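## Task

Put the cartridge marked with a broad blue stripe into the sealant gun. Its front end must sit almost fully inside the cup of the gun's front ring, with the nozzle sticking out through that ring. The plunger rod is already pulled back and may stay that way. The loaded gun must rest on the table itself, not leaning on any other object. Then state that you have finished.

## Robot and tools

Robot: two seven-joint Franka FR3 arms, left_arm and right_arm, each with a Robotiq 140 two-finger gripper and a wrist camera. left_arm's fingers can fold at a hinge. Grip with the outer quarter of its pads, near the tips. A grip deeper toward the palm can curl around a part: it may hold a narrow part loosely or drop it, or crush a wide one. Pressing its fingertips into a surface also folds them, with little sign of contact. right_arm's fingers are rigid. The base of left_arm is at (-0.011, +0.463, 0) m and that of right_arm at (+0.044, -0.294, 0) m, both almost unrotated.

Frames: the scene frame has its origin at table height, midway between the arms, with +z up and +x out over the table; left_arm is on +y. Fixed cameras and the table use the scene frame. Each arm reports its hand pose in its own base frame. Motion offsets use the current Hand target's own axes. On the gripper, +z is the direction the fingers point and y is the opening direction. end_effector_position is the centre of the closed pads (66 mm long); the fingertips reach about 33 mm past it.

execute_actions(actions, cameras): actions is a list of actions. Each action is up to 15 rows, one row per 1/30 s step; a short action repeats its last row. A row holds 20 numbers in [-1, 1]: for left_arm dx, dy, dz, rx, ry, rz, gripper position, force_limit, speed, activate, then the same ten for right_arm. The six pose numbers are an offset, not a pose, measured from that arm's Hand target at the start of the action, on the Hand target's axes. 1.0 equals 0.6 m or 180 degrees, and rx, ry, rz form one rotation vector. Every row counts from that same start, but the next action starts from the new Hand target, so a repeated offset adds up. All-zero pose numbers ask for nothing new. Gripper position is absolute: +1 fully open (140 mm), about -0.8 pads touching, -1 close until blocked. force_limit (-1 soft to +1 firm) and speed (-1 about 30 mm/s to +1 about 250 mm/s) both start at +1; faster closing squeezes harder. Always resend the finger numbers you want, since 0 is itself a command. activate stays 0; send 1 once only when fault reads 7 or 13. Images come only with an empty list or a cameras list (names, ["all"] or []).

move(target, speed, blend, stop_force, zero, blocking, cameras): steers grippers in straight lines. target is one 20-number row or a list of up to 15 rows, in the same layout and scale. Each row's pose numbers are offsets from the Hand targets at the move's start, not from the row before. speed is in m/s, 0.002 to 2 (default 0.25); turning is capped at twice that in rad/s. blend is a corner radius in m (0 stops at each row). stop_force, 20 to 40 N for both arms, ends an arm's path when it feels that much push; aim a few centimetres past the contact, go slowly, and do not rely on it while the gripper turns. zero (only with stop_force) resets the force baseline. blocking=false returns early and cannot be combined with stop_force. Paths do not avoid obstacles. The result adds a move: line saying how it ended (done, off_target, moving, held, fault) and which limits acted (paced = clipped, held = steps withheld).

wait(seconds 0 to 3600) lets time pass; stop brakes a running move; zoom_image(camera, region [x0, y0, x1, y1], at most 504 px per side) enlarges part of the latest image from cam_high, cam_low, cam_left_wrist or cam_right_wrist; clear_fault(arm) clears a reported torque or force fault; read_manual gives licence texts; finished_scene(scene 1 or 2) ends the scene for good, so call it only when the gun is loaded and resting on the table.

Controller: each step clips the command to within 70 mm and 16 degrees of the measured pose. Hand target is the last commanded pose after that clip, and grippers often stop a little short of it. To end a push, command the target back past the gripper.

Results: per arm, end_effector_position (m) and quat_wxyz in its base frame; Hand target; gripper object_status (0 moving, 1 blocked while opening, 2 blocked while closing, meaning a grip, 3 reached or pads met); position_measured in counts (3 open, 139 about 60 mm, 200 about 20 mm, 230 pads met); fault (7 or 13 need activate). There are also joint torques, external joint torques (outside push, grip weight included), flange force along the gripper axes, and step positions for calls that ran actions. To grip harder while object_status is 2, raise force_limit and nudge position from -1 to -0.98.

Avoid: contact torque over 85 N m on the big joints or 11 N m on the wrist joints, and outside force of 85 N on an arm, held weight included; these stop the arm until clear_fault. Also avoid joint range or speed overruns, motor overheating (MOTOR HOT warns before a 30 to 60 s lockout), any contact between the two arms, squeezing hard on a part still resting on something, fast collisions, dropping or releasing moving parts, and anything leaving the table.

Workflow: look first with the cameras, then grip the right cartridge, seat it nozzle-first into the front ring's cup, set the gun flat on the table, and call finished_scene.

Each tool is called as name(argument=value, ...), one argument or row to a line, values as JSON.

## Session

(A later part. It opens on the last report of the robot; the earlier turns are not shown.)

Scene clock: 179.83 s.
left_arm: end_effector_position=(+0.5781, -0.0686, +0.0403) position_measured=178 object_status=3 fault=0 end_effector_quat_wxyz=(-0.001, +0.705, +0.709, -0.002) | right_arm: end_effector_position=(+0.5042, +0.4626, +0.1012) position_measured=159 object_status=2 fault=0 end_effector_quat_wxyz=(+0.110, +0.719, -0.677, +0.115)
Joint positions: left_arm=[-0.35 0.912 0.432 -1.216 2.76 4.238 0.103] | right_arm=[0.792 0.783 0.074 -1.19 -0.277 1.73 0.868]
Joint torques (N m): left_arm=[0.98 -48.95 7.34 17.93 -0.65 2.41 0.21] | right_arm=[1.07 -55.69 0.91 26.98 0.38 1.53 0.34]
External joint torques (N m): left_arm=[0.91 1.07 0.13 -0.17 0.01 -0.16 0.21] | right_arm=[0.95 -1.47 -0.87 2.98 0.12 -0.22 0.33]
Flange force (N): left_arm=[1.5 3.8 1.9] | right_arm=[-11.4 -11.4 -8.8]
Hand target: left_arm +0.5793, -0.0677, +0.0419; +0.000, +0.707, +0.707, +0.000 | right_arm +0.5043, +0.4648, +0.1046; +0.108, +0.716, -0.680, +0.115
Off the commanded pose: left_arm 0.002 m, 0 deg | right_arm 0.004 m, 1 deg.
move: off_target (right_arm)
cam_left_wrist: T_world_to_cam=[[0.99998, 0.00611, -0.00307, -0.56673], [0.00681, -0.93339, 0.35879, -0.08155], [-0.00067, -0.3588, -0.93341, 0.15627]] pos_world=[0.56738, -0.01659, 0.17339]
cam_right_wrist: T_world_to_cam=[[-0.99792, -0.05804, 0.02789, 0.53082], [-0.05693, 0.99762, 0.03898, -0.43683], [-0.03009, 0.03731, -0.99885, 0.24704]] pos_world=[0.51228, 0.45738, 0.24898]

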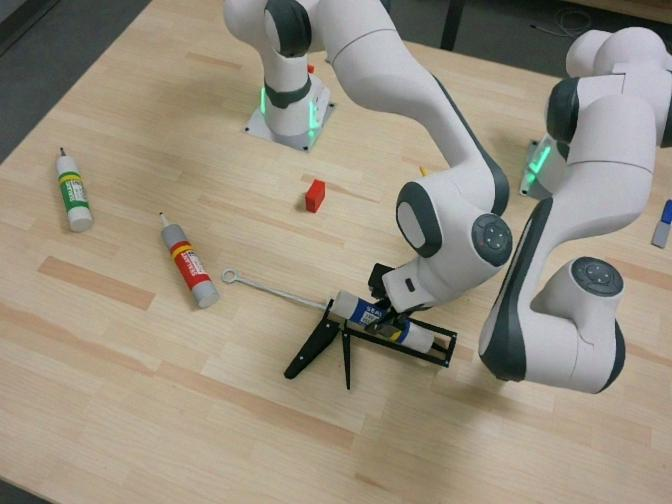

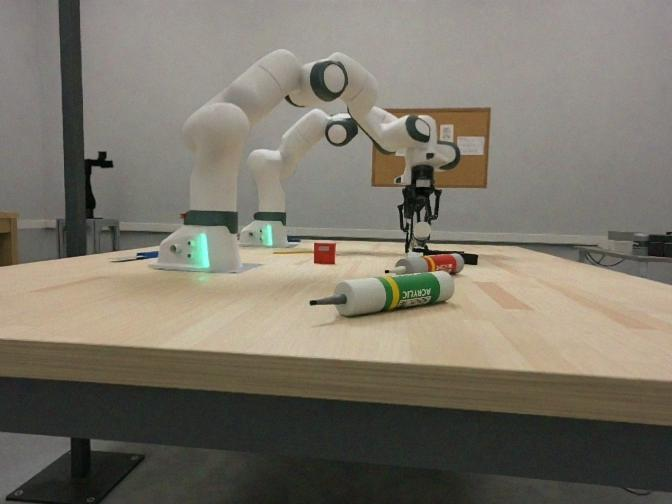

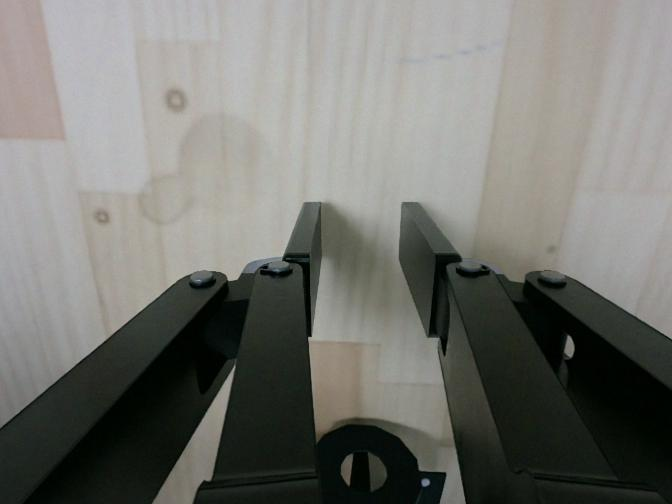

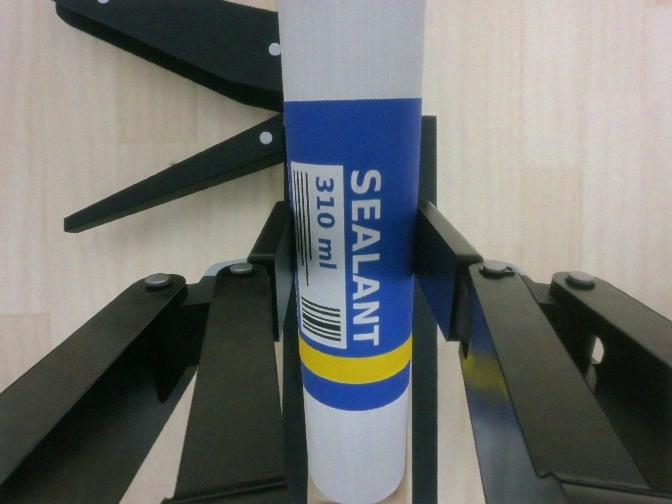

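move(
  target=[
    [0,0,0,0,0,0,-0.39,1,1,0,0.042,0,0,0,0,0,-1,0,-1,0],
    [0,0,0,0,0,0,-0.39,1,1,0,0.0488,0,-0.0222,0,0,0,-1,0,-1,0],
    [0,0,0,0,0,0,-0.39,1,1,0,-0.0178,0,-0.0222,0,0,0,-1,0,-1,0],
  ],
  speed=0.08,
  cameras=["cam_high","cam_left_wrist"],
)

zoom_image(
  camera="cam_left_wrist",
  region=[290, 390, 470, 504],
)

zoom_image(
  camera="cam_high",
  region=[270, 240, 470, 390],
)

Scene clock: 192.87 s.
left_arm: end_effector_position=(+0.5781, -0.0686, +0.0403) position_measured=178 object_status=3 fault=0 end_effector_quat_wxyz=(-0.001, +0.705, +0.709, -0.002) | right_arm: end_effector_position=(+0.5033, +0.4660, +0.1106) position_measured=159 object_status=2 fault=0 end_effector_quat_wxyz=(+0.109, +0.720, -0.676, +0.114)
Joint positions: left_arm=[-0.35 0.912 0.432 -1.216 2.76 4.238 0.103] | right_arm=[0.793 0.779 0.08 -1.174 -0.277 1.713 0.866]
Joint velocities: left_arm=[within noise] | right_arm=[-0.004 -0.001 0.001 0.002 -0.001 -0.001 0.001]
Joint torques (N m): left_arm=[0.92 -48.97 7.35 17.92 -0.66 2.4 0.23] | right_arm=[-0.4 -56.39 0.51 25.76 -0.14 1.66 0.02]
External joint torques (N m): left_arm=[0.91 0.73 0.22 -0.04 0 -0.16 0.23] | right_arm=[-0.66 -2.29 -1.44 1.75 -0.41 -0.11 0.01]
Flange force (N): left_arm=[1.5 3.4 1.4] | right_arm=[-0.4 -3.3 -4.3]
Hand target: left_arm +0.5793, -0.0677, +0.0419; +0.000, +0.707, +0.707, +0.000 | right_arm +0.5060, +0.4658, +0.1150; +0.105, +0.719, -0.678, +0.114 (not the last commanded pose)
Off the commanded pose: left_arm 0.002 m, 0 deg | right_arm 0.013 m, 1 deg.
move: held (right_arm; a check stopped the path); path passed 2 of 3 targets; limits=held
pose unreachable (right arm): on one or more control steps of this call, first in action 0 (counted from 0), this arm could not follow its commanded pose, so it was not sent that pose on those steps. It may still have moved: this result reports where it is.
cause: moving toward the commanded pose would bring a part of the arm too close to another arm (a part of this arm just beyond joint 6 (wrist pitch) and a part of the left arm just beyond its joint 5 (forearm roll), under 1 mm apart when this arm was first held).
cam_left_wrist: T_world_to_cam=[[0.99998, 0.00611, -0.00307, -0.56673], [0.00681, -0.93339, 0.35879, -0.08155], [-0.00067, -0.3588, -0.93341, 0.15627]] pos_world=[0.56738, -0.01659, 0.17339]

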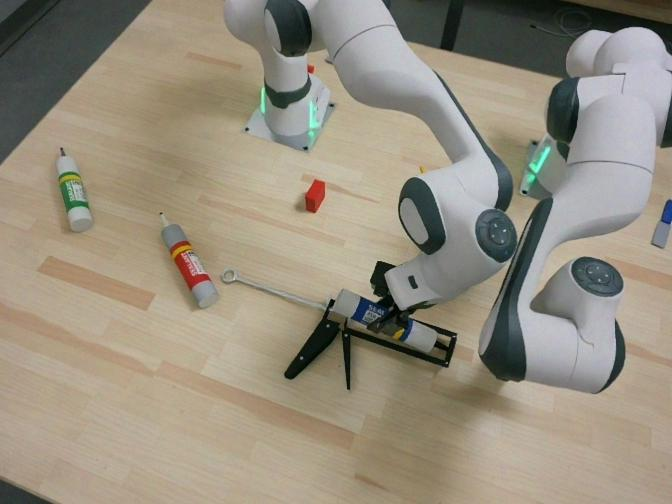

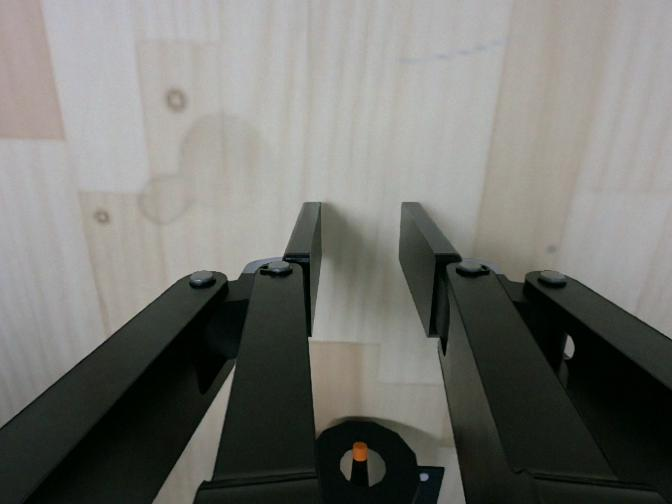

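Scaled by 2.800.

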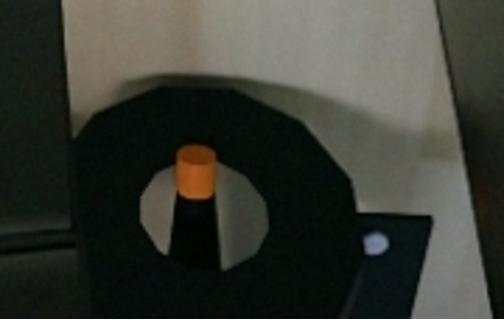

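Scaled by 2.520.

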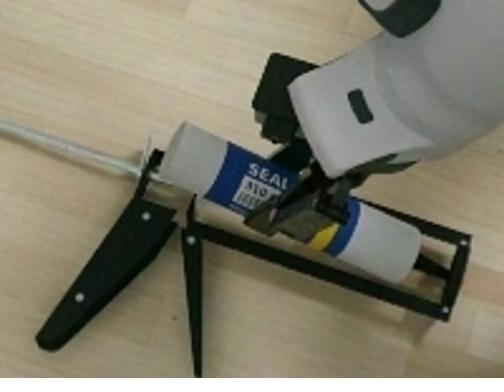

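move(
  target=[
    [0.15,0,0,0,0,0,-0.39,1,1,0,0,0,0,0,0,0,-1,0,-1,0],
    [0.15,0,0,0,0,0,-0.39,1,1,0,-0.042,0.0,0,0,0,0,-1,0,-1,0],
  ],
  speed=0.1,
  cameras=["cam_high","cam_left_wrist","cam_right_wrist"],
)

zoom_image(
  camera="cam_high",
  region=[270, 240, 470, 390],
)

Scene clock: 200.17 s.
left_arm: end_effector_position=(+0.5774, +0.0212, +0.0399) position_measured=178 object_status=3 fault=0 end_effector_quat_wxyz=(-0.001, +0.705, +0.709, -0.002) | right_arm: end_effector_position=(+0.5041, +0.4895, +0.1044) position_measured=159 object_status=2 fault=0 end_effector_quat_wxyz=(+0.106, +0.722, -0.674, +0.114)
Joint positions: left_arm=[-0.184 0.891 0.402 -1.244 2.788 4.222 0.245] | right_arm=[0.82 0.868 0.079 -1.035 -0.276 1.665 0.869]
Joint velocities: left_arm=[within noise] | right_arm=[0.001 0 0.001 0 0.001 -0.005 0.001]
Joint torques (N m): left_arm=[1.02 -48.69 6.78 18.84 -0.64 2.39 0.22] | right_arm=[0.52 -56.97 0.45 27.07 0.28 1.35 0.33]
External joint torques (N m): left_arm=[1.06 1 0.14 0.66 0.02 -0.17 0.22] | right_arm=[0.35 -1.26 -1.43 3.02 0.03 -0.42 0.32]
Flange force (N): left_arm=[2.5 9.5 1.5] | right_arm=[0.0 0.0 0.0]
Hand target: left_arm +0.5792, +0.0223, +0.0420; +0.000, +0.707, +0.707, +0.000 | right_arm +0.5046, +0.4898, +0.1072; +0.105, +0.719, -0.678, +0.114
Off the commanded pose: left_arm 0.003 m, 0 deg | right_arm 0.003 m, 1 deg.
move: done
cam_left_wrist: T_world_to_cam=[[0.99996, 0.00703, -0.0046, -0.56648], [0.00821, -0.93312, 0.35947, 0.00157], [-0.00176, -0.3595, -0.93315, 0.18878]] pos_world=[0.56678, 0.07331, 0.17299]
cam_right_wrist: T_world_to_cam=[[-0.99745, -0.067, 0.02441, 0.53668], [-0.06583, 0.99678, 0.04571, -0.45961], [-0.0274, 0.04398, -0.99866, 0.24451]] pos_world=[0.51175, 0.48333, 0.25208]

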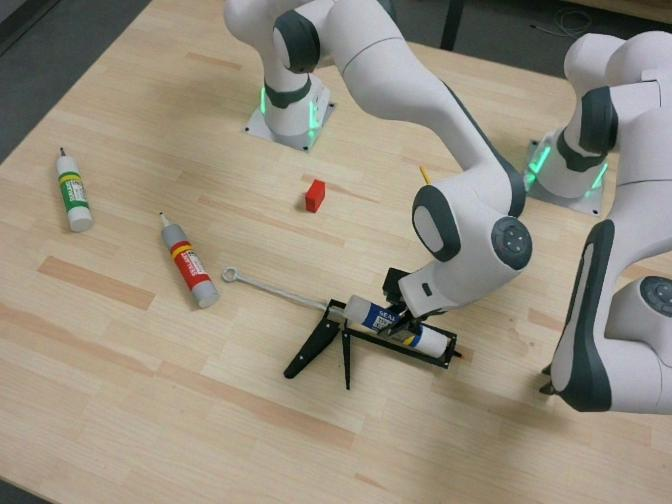

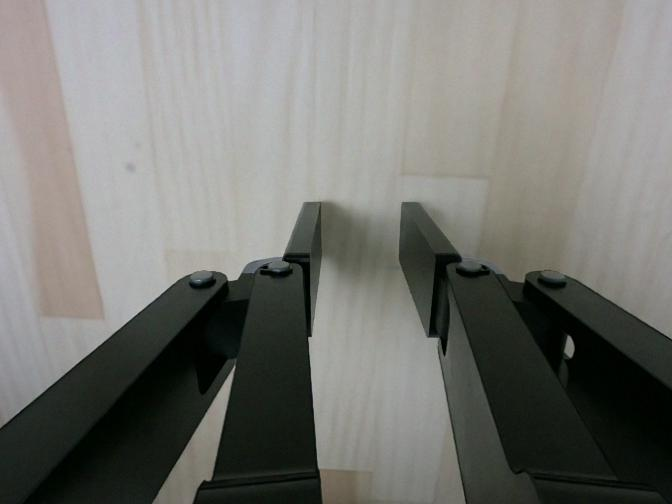

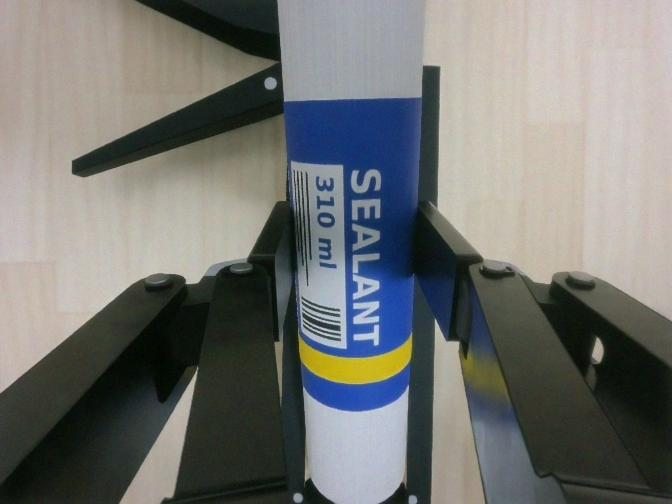

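Scaled by 2.520.

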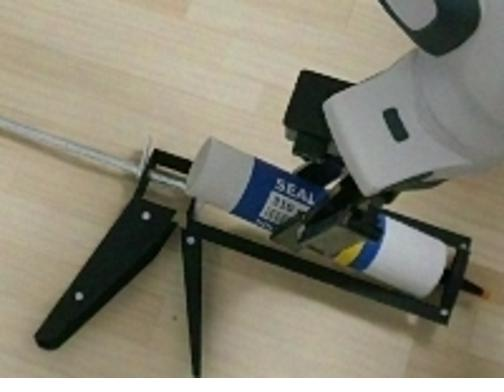

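move(
  target=[
    [0,0,0,0,0,0,-0.39,1,1,0,-0.0038,0,0.0385,0,-0.0556,0,-1,0,-1,0],
    [0,0,0,0,0,0,-0.39,1,1,0,-0.0098,0,0.0563,0,-0.0833,0,-1,0,-1,0],
  ],
  speed=0.05,
  cameras=["cam_high","cam_low","cam_right_wrist"],
)

zoom_image(
  camera="cam_high",
  region=[270, 240, 470, 390],
)

zoom_image(
  camera="cam_low",
  region=[370, 170, 510, 280],
)

Scene clock: 212.60 s.
left_arm: end_effector_position=(+0.5774, +0.0212, +0.0399) position_measured=178 object_status=3 fault=0 end_effector_quat_wxyz=(-0.001, +0.705, +0.709, -0.002) | right_arm: end_effector_position=(+0.5105, +0.4856, +0.0816) position_measured=159 object_status=2 fault=0 end_effector_quat_wxyz=(+0.010, +0.726, -0.687, +0.023)
Joint positions: left_arm=[-0.184 0.891 0.402 -1.244 2.788 4.222 0.246] | right_arm=[0.626 0.645 0.192 -1.5 -0.189 2.11 0.825]
Joint velocities: left_arm=[within noise] | right_arm=[0.001 0 0 -0.002 0 0.004 -0.004]
Joint torques (N m): left_arm=[0.97 -48.69 6.89 18.81 -0.63 2.41 0.27] | right_arm=[0.81 -45.48 4.9 20.93 1.27 2.47 0.03]
External joint torques (N m): left_arm=[1 0.97 0.27 0.66 0.02 -0.15 0.28] | right_arm=[0.61 4.88 0.62 -2.68 0.66 0.03 0.03]
Flange force (N): left_arm=[2.5 9.3 1.4] | right_arm=[-1.8 -0.2 7.4]
Hand target: left_arm +0.5792, +0.0223, +0.0420; +0.000, +0.707, +0.707, +0.000 | right_arm +0.5050, +0.4850, +0.0733; +0.016, +0.728, -0.685, +0.019
Off the commanded pose: left_arm 0.003 m, 0 deg | right_arm 0.010 m, 1 deg.
move: off_target (right_arm)
cam_right_wrist: T_world_to_cam=[[-0.9981, -0.06125, 0.0067, 0.54237], [-0.05623, 0.94993, 0.30738, -0.45782], [-0.02519, 0.30642, -0.95156, 0.08971]] pos_world=[0.51786, 0.44063, 0.22245]

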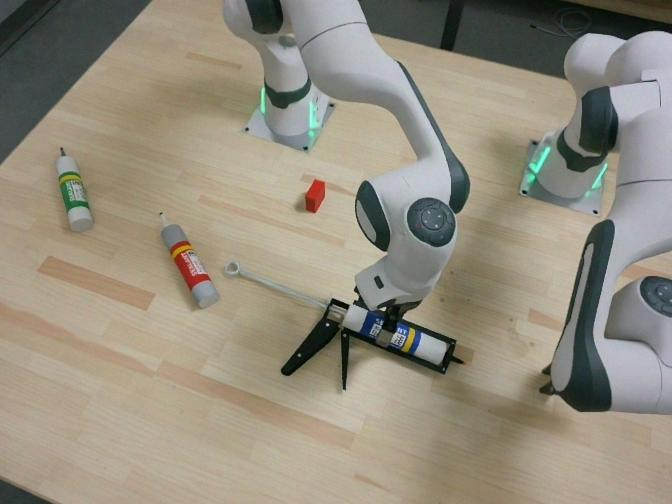

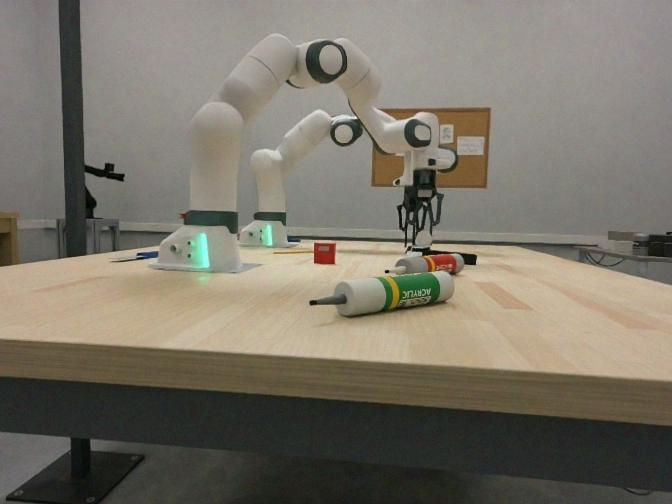

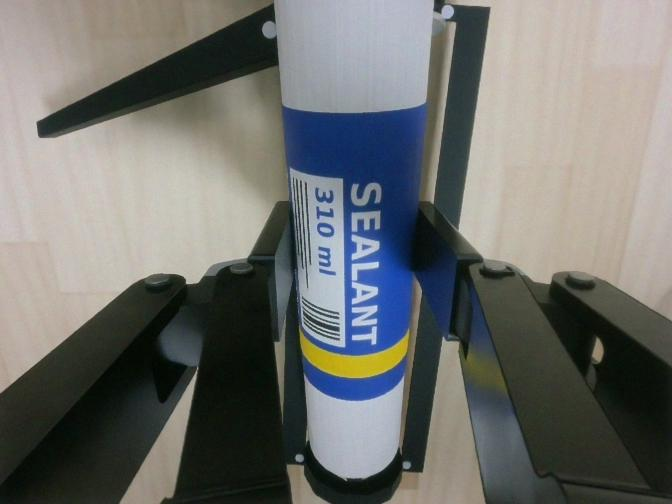

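Scaled by 2.520.

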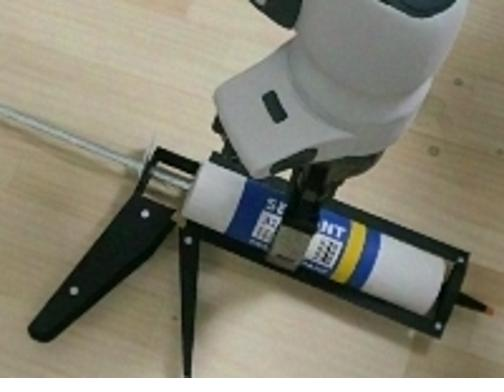

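Scaled by 3.600.

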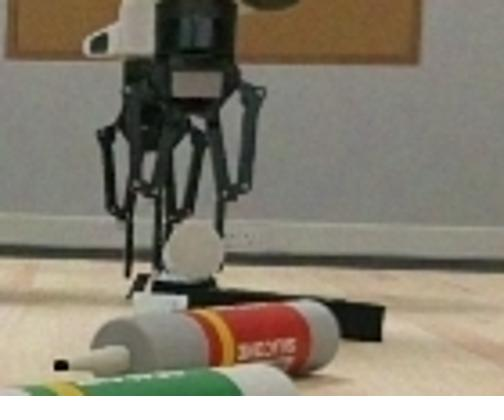

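move(
  target=[0,0,0,0,0,0,-0.39,1,1,0,0,-0.0092,-0.015,0,0,0,-1,0,-1,0],
  speed=0.05,
)

move(
  target=[0,0,0,0,0,0,-0.39,1,1,0,0,0,-0.001,0,0,0,0.1,0,-1,0],
  speed=0.05,
  cameras=["cam_high","cam_low","cam_right_wrist"],
)

zoom_image(
  camera="cam_high",
  region=[270, 240, 470, 390],
)

zoom_image(
  camera="cam_low",
  region=[370, 170, 510, 280],
)

Scene clock: 220.40 s.
left_arm: end_effector_position=(+0.5774, +0.0212, +0.0399) position_measured=178 object_status=3 fault=0 end_effector_quat_wxyz=(-0.001, +0.705, +0.709, -0.002) | right_arm: end_effector_position=(+0.5120, +0.4859, +0.0827) position_measured=159 object_status=2 fault=0 end_effector_quat_wxyz=(+0.014, +0.726, -0.687, +0.021)
Joint positions: left_arm=[-0.184 0.891 0.402 -1.244 2.788 4.222 0.246] | right_arm=[0.623 0.656 0.196 -1.477 -0.188 2.09 0.821]
Joint velocities: left_arm=[within noise] | right_arm=[0 -0.001 0.001 0 0 -0.004 -0.001]
Joint torques (N m): left_arm=[0.99 -48.68 6.91 18.83 -0.64 2.4 0.18] | right_arm=[0.16 -50.25 4.71 25.08 0.99 1.9 -0.08]
External joint torques (N m): left_arm=[1.05 0.93 0.3 0.69 0.02 -0.15 0.18] | right_arm=[0.14 0.19 0.48 1.55 0.38 -0.5 -0.08]
Flange force (N): left_arm=[2.4 9.5 1.3] | right_arm=[-7.1 -7.9 -2.2]
Hand target: left_arm +0.5792, +0.0223, +0.0420; +0.000, +0.707, +0.707, +0.000 | right_arm +0.5105, +0.4858, +0.0823; +0.016, +0.728, -0.685, +0.019
Off the commanded pose: left_arm 0.003 m, 0 deg | right_arm 0.002 m, 0 deg.
move: done

Scene clock: 221.57 s.
left_arm: end_effector_position=(+0.5774, +0.0212, +0.0399) position_measured=178 object_status=3 fault=0 end_effector_quat_wxyz=(-0.001, +0.705, +0.709, -0.002) | right_arm: end_effector_position=(+0.5106, +0.4862, +0.0829) position_measured=117 object_status=0 fault=0 end_effector_quat_wxyz=(+0.015, +0.727, -0.687, +0.020)
Joint positions: left_arm=[-0.184 0.891 0.402 -1.244 2.788 4.222 0.246] | right_arm=[0.621 0.656 0.2 -1.476 -0.188 2.086 0.821]
Joint torques (N m): left_arm=[1.02 -48.66 6.9 18.81 -0.63 2.4 0.23] | right_arm=[-0.02 -50.22 4.21 24.93 0.51 2.1 -0.14]
External joint torques (N m): left_arm=[0.93 0.87 0.22 0.73 0.02 -0.15 0.23] | right_arm=[-0.19 0.37 -0.21 1.32 -0.1 -0.31 -0.14]
Flange force (N): left_arm=[2.3 9.4 1.3] | right_arm=[-6.0 -7.5 -1.2]
Hand target: left_arm +0.5792, +0.0223, +0.0420; +0.000, +0.707, +0.707, +0.000 | right_arm +0.5105, +0.4858, +0.0829; +0.016, +0.728, -0.685, +0.019
Off the commanded pose: left_arm 0.003 m, 0 deg | right_arm 0.000 m, 0 deg.
move: done
cam_right_wrist: T_world_to_cam=[[-0.99795, -0.06147, 0.01797, 0.54158], [-0.05312, 0.95116, 0.30408, -0.46066], [-0.03578, 0.3025, -0.95248, 0.09819]] pos_world=[0.51951, 0.44175, 0.22387]

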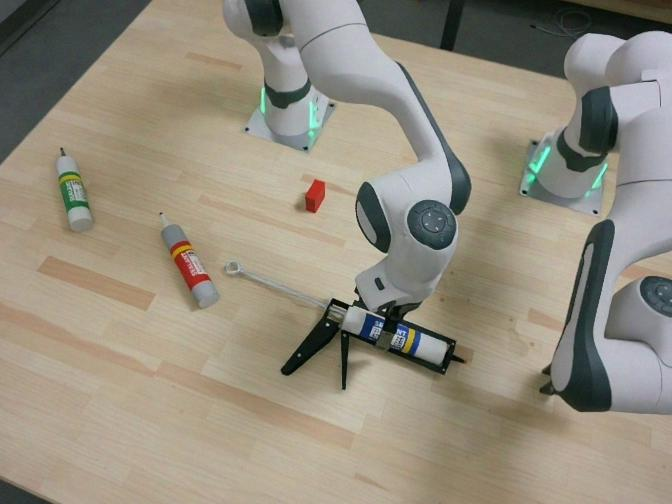

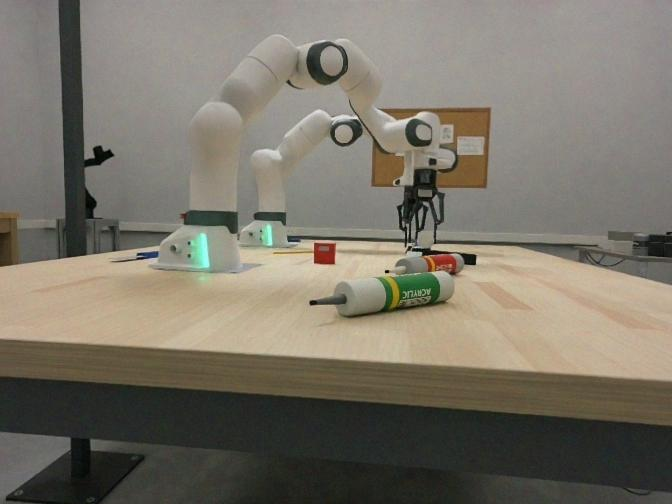

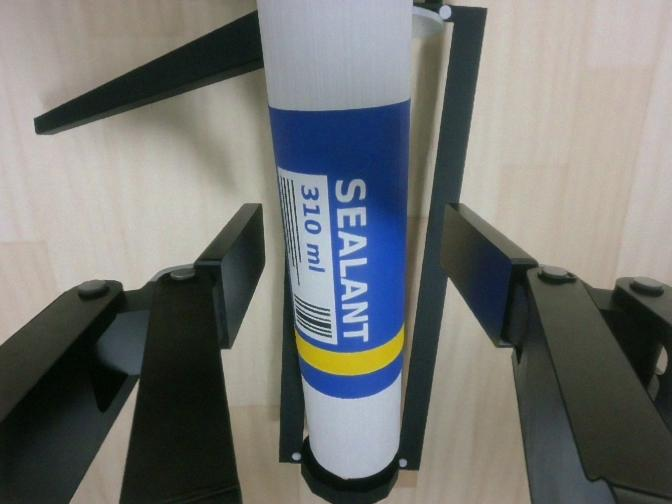

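Scaled by 2.520.

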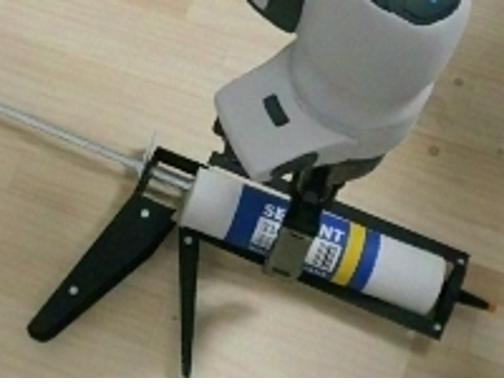

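Scaled by 3.600.

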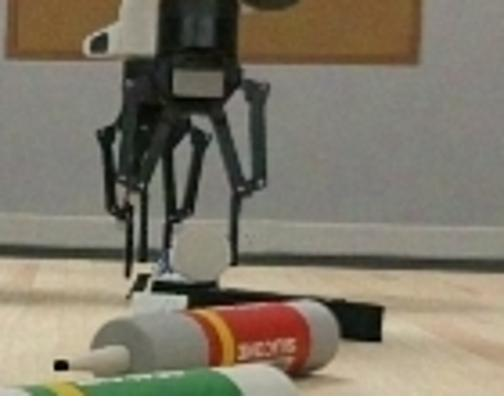

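move(
  target=[
    [-0.25,0.0133,0,0,0,0,-0.39,1,1,0,0,0.01,-0.004,0,0,0.022,0.1,0,-1,0],
    [-0.316,0.0133,0,0,0,0,-0.39,1,1,0,0,0.01,-0.004,0,0,0.022,-1,-0.5,-1,0],
  ],
  speed=0.12,
  cameras=["cam_high","cam_left_wrist","cam_right_wrist"],
)

zoom_image(
  camera="cam_high",
  region=[270, 240, 470, 390],
)

Scene clock: 239.63 s.
left_arm: end_effector_position=(+0.5888, -0.1302, +0.0422) position_measured=178 object_status=3 fault=0 end_effector_quat_wxyz=(+0.001, +0.711, +0.703, +0.003) | right_arm: end_effector_position=(+0.5050, +0.4846, +0.0847) position_measured=117 object_status=3 fault=0 end_effector_quat_wxyz=(+0.016, +0.706, -0.707, +0.021)
Joint positions: left_arm=[-0.438 0.999 0.46 -1.058 2.727 4.306 0.006] | right_arm=[0.632 0.639 0.189 -1.497 -0.177 2.088 0.878]
Joint torques (N m): left_arm=[1.39 -50.08 7.59 17.91 -0.67 2.61 0.05] | right_arm=[0.55 -50.38 3.39 23.95 0.81 2.53 0.3]
External joint torques (N m): left_arm=[1.56 1.36 0.32 -0.11 0.01 0.06 0.05] | right_arm=[0.47 0.14 -0.72 0.16 0.2 0.1 0.29]
Flange force (N): left_arm=[0.0 0.0 0.0] | right_arm=[-1.6 -0.5 0.3]
Hand target: left_arm +0.5893, -0.1290, +0.0427; +0.001, +0.711, +0.703, +0.003 (not the last commanded pose) | right_arm +0.5045, +0.4856, +0.0853; +0.015, +0.704, -0.710, +0.020
Tool commands: left_gripper/position=-0.39 left_gripper/force_limit=+1.0 left_gripper/speed=+1.0 left_gripper/activate=+0.0 right_gripper/position=+0.1 right_gripper/force_limit=+0.0 right_gripper/speed=-1.0 right_gripper/activate=+0.0
Off the commanded pose: left_arm 0.037 m, 1 deg | right_arm 0.001 m, 0 deg.
move: held (left_arm; a check stopped the path); path passed 1 of 2 targets; target 2's new numbers were not sent; limits=held
pose unreachable (left arm): on one or more control steps of this call, first in action 0 (counted from 0), this arm could not follow its commanded pose, so it was not sent that pose on those steps. It may still have moved: this result reports where it is.
cause: moving toward the commanded pose would bring a part of the arm too close to another arm (a part of this arm just beyond joint 5 (forearm roll) and a part of the right arm just beyond its joint 6 (wrist pitch), at the place that arm is still heading or pushing toward).
cam_left_wrist: T_world_to_cam=[[0.99992, -0.01067, 0.00601, -0.57963], [-0.01211, -0.93464, 0.35539, -0.12855], [0.00183, -0.35543, -0.9347, 0.13501]] pos_world=[0.57778, -0.07835, 0.17536]
cam_right_wrist: T_world_to_cam=[[-0.99984, -0.00374, 0.0176, 0.5089], [0.00175, 0.95335, 0.30185, -0.48858], [-0.01791, 0.30183, -0.95319, 0.09153]] pos_world=[0.51131, 0.44007, 0.22577]

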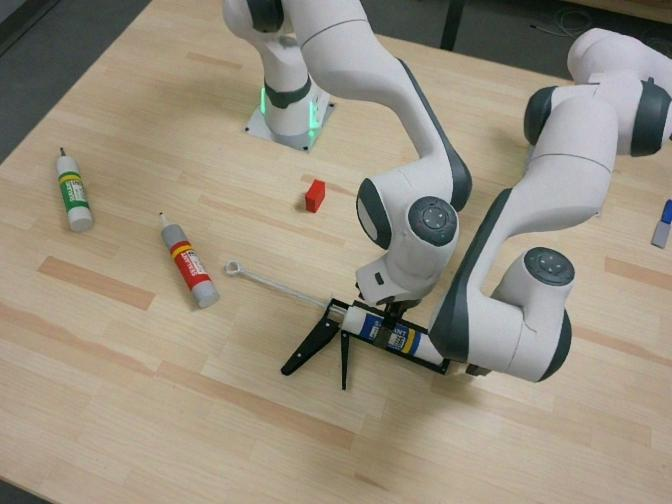

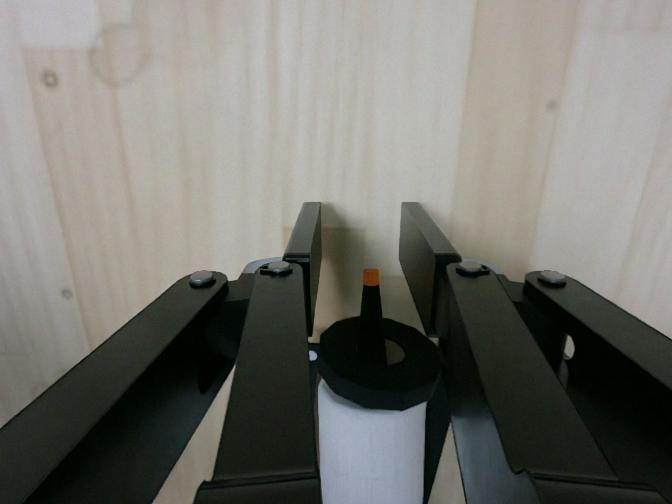

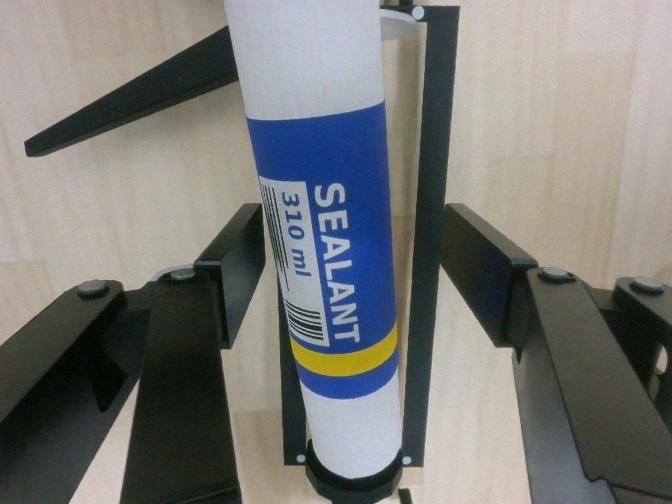

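Scaled by 2.520.

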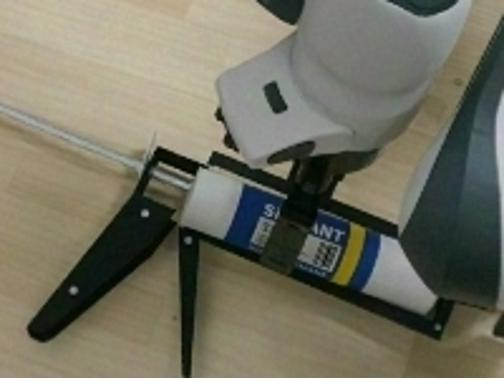

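move(
  target=[
    [0.06,0,0,0,0,0,-0.39,1,1,0,0,0,0,0,0,0,-1,-0.5,-1,0],
  ],
  speed=0.1,
)

move(
  target=[
    [0,0,0,0,0,0,-0.39,1,1,0,0,0,-0.005,0,0,0,-1,-0.5,-1,0],
    [0,0,0,0,0,0,-0.39,1,1,0,-0.022,0,-0.003,0,0,0,-1,-0.5,-1,0],
  ],
  speed=0.05,
  cameras=["cam_high","cam_left_wrist","cam_right_wrist"],
)

zoom_image(
  camera="cam_high",
  region=[270, 240, 470, 390],
)

Scene clock: 245.87 s.
left_arm: end_effector_position=(+0.5886, -0.0934, +0.0413) position_measured=178 object_status=3 fault=0 end_effector_quat_wxyz=(+0.000, +0.709, +0.706, +0.001) | right_arm: end_effector_position=(+0.5068, +0.4860, +0.0871) position_measured=154 object_status=2 fault=0 end_effector_quat_wxyz=(+0.012, +0.706, -0.708, +0.021)
Joint positions: left_arm=[-0.384 0.968 0.453 -1.116 2.737 4.281 0.066] | right_arm=[0.632 0.636 0.188 -1.497 -0.177 2.093 0.878]
Joint velocities: left_arm=[0 -0.001 0 0 0 0 0.007] | right_arm=[within noise]
Joint torques (N m): left_arm=[0.93 -50.12 7.39 17.91 -0.44 2.4 0.27] | right_arm=[0.71 -48.76 3.45 23.51 0.87 1.97 0.31]
External joint torques (N m): left_arm=[1.01 0.96 0.05 -0.2 0.24 -0.16 0.27] | right_arm=[0.57 1.58 -0.67 -0.2 0.25 -0.46 0.31]
Flange force (N): left_arm=[1.6 3.6 1.7] | right_arm=[-4.7 -3.2 1.2]
Hand target: left_arm +0.5897, -0.0930, +0.0429; +0.001, +0.711, +0.703, +0.003 | right_arm +0.5045, +0.4856, +0.0853; +0.015, +0.704, -0.710, +0.020
Off the commanded pose: left_arm 0.002 m, 0 deg | right_arm 0.003 m, 1 deg.
move: done

Scene clock: 248.37 s.
left_arm: end_effector_position=(+0.5885, -0.0933, +0.0412) position_measured=178 object_status=3 fault=0 end_effector_quat_wxyz=(+0.000, +0.709, +0.705, +0.001) | right_arm: end_effector_position=(+0.5068, +0.5003, +0.0905) position_measured=230 object_status=3 fault=0 end_effector_quat_wxyz=(+0.011, +0.706, -0.708, +0.020)
Joint positions: left_arm=[-0.384 0.968 0.453 -1.116 2.737 4.281 0.068] | right_arm=[0.652 0.665 0.186 -1.441 -0.177 2.067 0.889]
Joint torques (N m): left_arm=[0.7 -50.06 7.51 17.94 -0.64 2.39 0.23] | right_arm=[0.72 -47.88 2.92 23.2 0.66 2.11 0.3]
External joint torques (N m): left_arm=[0.74 0.81 0.16 -0.07 0.03 -0.16 0.23] | right_arm=[0.92 3.26 -1 -0.66 0.04 -0.31 0.3]
Flange force (N): left_arm=[1.1 3.7 1.4] | right_arm=[-7.6 -5.2 3.7]
Hand target: left_arm +0.5897, -0.0930, +0.0429; +0.001, +0.711, +0.703, +0.003 | right_arm +0.5046, +0.4988, +0.0864; +0.015, +0.704, -0.710, +0.020
Off the commanded pose: left_arm 0.002 m, 0 deg | right_arm 0.005 m, 1 deg.
move: off_target (right_arm)
cam_left_wrist: T_world_to_cam=[[0.99998, -0.00509, 0.00265, -0.57824], [-0.0057, -0.93448, 0.35597, -0.09761], [0.00066, -0.35598, -0.93449, 0.14777]] pos_world=[0.57758, -0.04156, 0.17437]
cam_right_wrist: T_world_to_cam=[[-0.99993, -0.00362, 0.01093, 0.51116], [-0.00006, 0.95102, 0.30914, -0.50394], [-0.01151, 0.30912, -0.95095, 0.08534]] pos_world=[0.51208, 0.45473, 0.23136]

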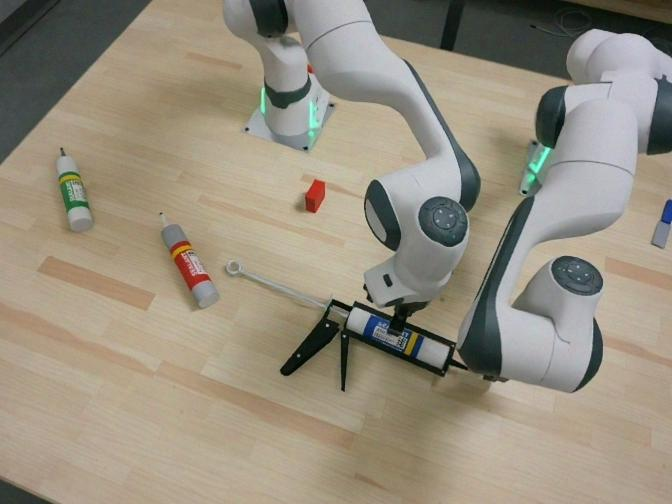

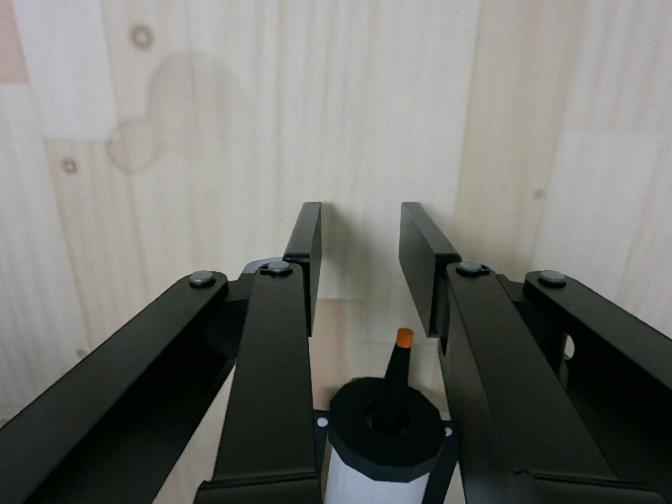

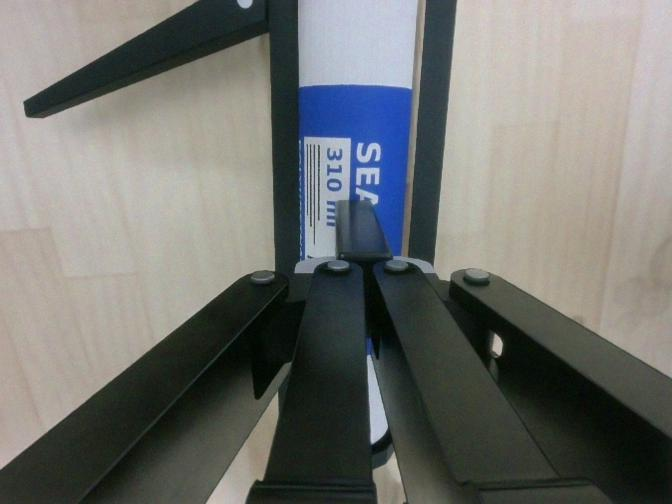

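Scaled by 2.520.

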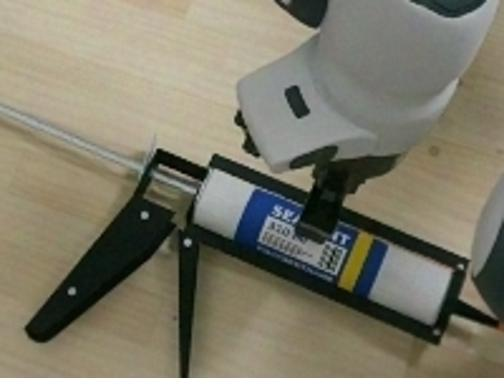

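move(
  target=[0.06,0,0,0,0,0,-0.39,1,1,0,0.09,0,-0.13,0,0,0,-1,-0.5,-1,0],
  speed=0.2,
  cameras=["cam_high","cam_left_wrist","cam_right_wrist","cam_low"],
)

zoom_image(
  camera="cam_high",
  region=[330, 280, 470, 385],
)

Scene clock: 252.83 s.
left_arm: end_effector_position=(+0.5890, -0.0577, +0.0414) position_measured=178 object_status=3 fault=0 end_effector_quat_wxyz=(+0.000, +0.709, +0.706, +0.001) | right_arm: end_effector_position=(+0.5049, +0.4498, +0.1689) position_measured=230 object_status=3 fault=0 end_effector_quat_wxyz=(+0.012, +0.701, -0.713, +0.021)
Joint positions: left_arm=[-0.327 0.947 0.446 -1.152 2.746 4.264 0.128] | right_arm=[0.58 0.465 0.202 -1.557 -0.145 1.986 0.839]
Joint velocities: left_arm=[-0.001 0 0 0.001 -0.001 0 0.008] | right_arm=[0.001 0 0.001 -0.001 -0.001 -0.001 -0.004]
Joint torques (N m): left_arm=[0.92 -49.73 7.24 17.9 -0.4 2.4 0.28] | right_arm=[-0.01 -45.89 3.12 24.66 0.68 2.13 -0.24]
External joint torques (N m): left_arm=[1 0.64 -0.01 -0.1 0.27 -0.14 0.28] | right_arm=[-0.17 0.25 -0.22 0.45 0.04 -0.28 -0.24]
Flange force (N): left_arm=[1.9 2.8 1.2] | right_arm=[-2.0 -3.1 -1.1]
Hand target: left_arm +0.5901, -0.0570, +0.0430; +0.001, +0.711, +0.703, +0.003 | right_arm +0.5036, +0.4488, +0.1670; +0.015, +0.704, -0.710, +0.020
Off the commanded pose: left_arm 0.002 m, 0 deg | right_arm 0.003 m, 1 deg.
move: done
cam_left_wrist: T_world_to_cam=[[0.99999, -0.00302, 0.00305, -0.57852], [-0.00391, -0.93439, 0.35624, -0.06541], [0.00177, -0.35625, -0.93439, 0.16]] pos_world=[0.57798, -0.00586, 0.17457]
cam_right_wrist: T_world_to_cam=[[-0.99987, 0.01147, 0.01114, 0.50143], [0.01433, 0.95169, 0.30674, -0.48728], [-0.00708, 0.30686, -0.95173, 0.1744]] pos_world=[0.50958, 0.40447, 0.30986]

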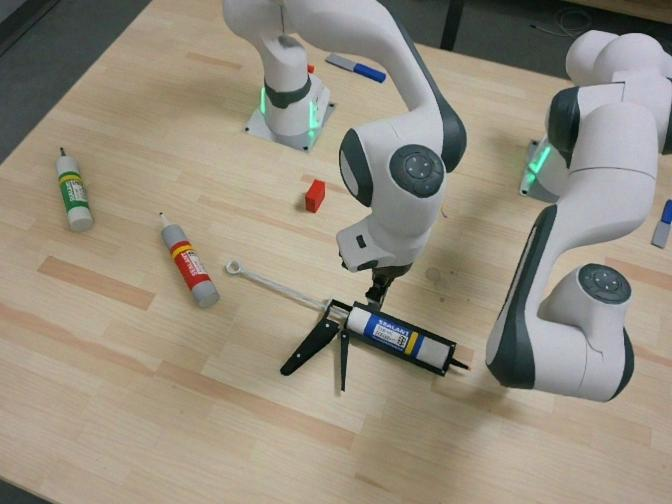

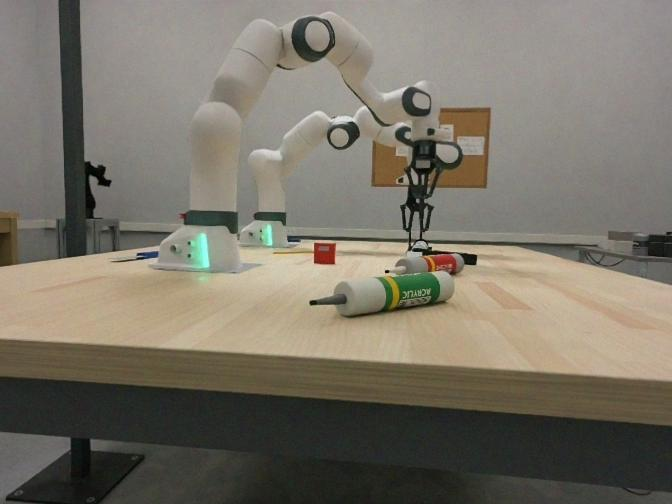

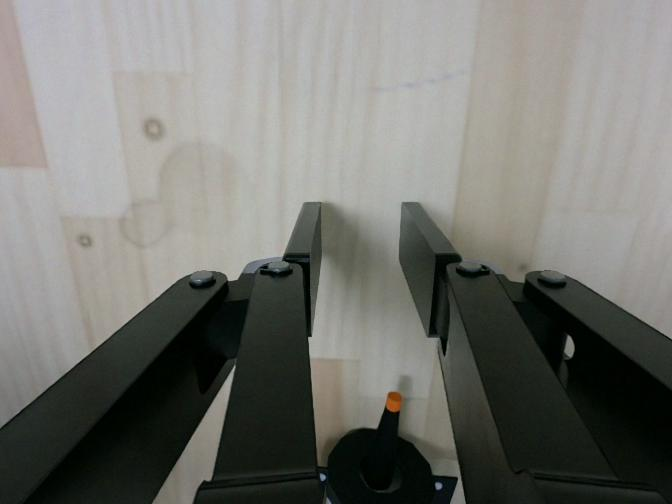

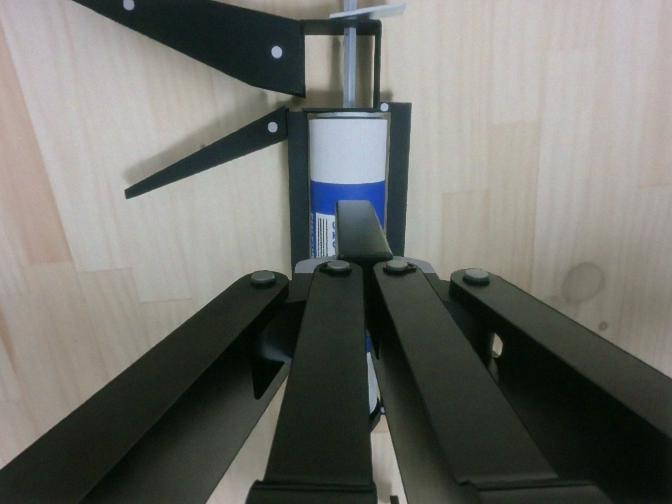

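Scaled by 3.600.

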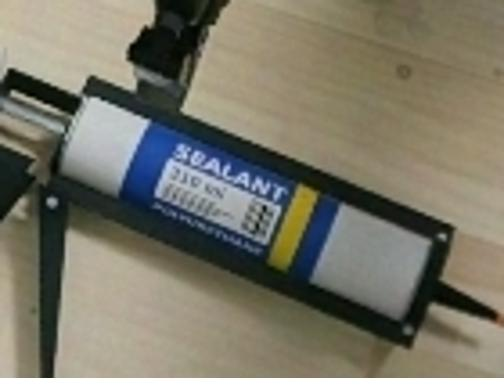

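move(
  target=[0,0,0,0,0,0,-0.39,1,1,0,-0.1,0,-0.02,0,0,0,1,-0.5,1,0],
  speed=0.25,
  cameras=["cam_right_wrist"],
)

zoom_image(
  camera="cam_right_wrist",
  region=[220, 30, 480, 480],
)

Scene clock: 258.00 s.
left_arm: end_effector_position=(+0.5889, -0.0576, +0.0413) position_measured=178 object_status=3 fault=0 end_effector_quat_wxyz=(+0.000, +0.709, +0.705, +0.001) | right_arm: end_effector_position=(+0.5049, +0.5097, +0.1772) position_measured=3 object_status=3 fault=0 end_effector_quat_wxyz=(+0.013, +0.707, -0.707, +0.020)
Joint positions: left_arm=[-0.327 0.947 0.446 -1.153 2.746 4.264 0.13] | right_arm=[0.668 0.616 0.193 -1.294 -0.157 1.869 0.878]
Joint velocities: left_arm=[within noise] | right_arm=[0 0.001 0.001 0.001 -0.001 -0.004 0.005]
Joint torques (N m): left_arm=[0.95 -49.65 7.44 17.93 -0.66 2.38 0.21] | right_arm=[1.24 -49.76 2.63 25.89 0.56 2.18 0.36]
External joint torques (N m): left_arm=[1.15 1 0.2 -0.22 0.02 -0.16 0.21] | right_arm=[1.07 1.1 -1.22 1.25 -0.11 -0.26 0.36]
Flange force (N): left_arm=[1.9 3.8 1.8] | right_arm=[-11.6 -9.2 -2.5]
Hand target: left_arm +0.5901, -0.0570, +0.0430; +0.001, +0.711, +0.703, +0.003 | right_arm +0.5041, +0.5093, +0.1760; +0.015, +0.704, -0.710, +0.020
Off the commanded pose: left_arm 0.002 m, 0 deg | right_arm 0.002 m, 1 deg.
move: done
cam_right_wrist: T_world_to_cam=[[-0.99988, -0.00434, 0.0149, 0.50801], [0.00045, 0.9516, 0.30734, -0.53985], [-0.01551, 0.30731, -0.95148, 0.16786]] pos_world=[0.5108, 0.46434, 0.31807]

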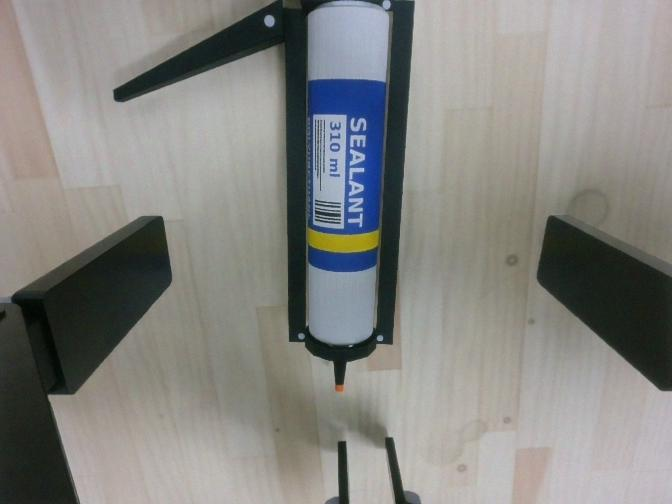

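Scaled by 1.120.

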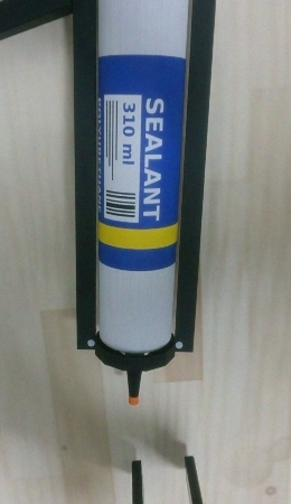

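zoom_image(
  camera="cam_right_wrist",
  region=[280, 310, 400, 400],
)

zoom_image(
  camera="cam_right_wrist",
  region=[280, 0, 420, 60],
)

Scaled by 4.200.

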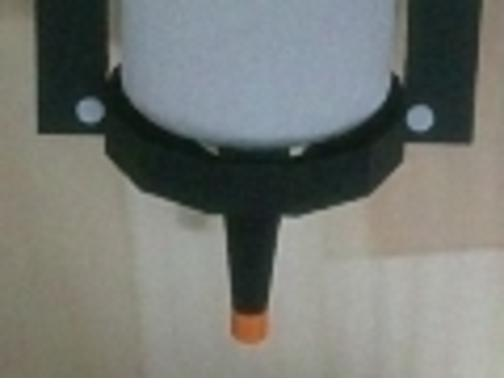

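Scaled by 3.600.

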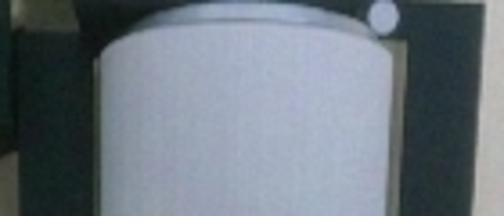

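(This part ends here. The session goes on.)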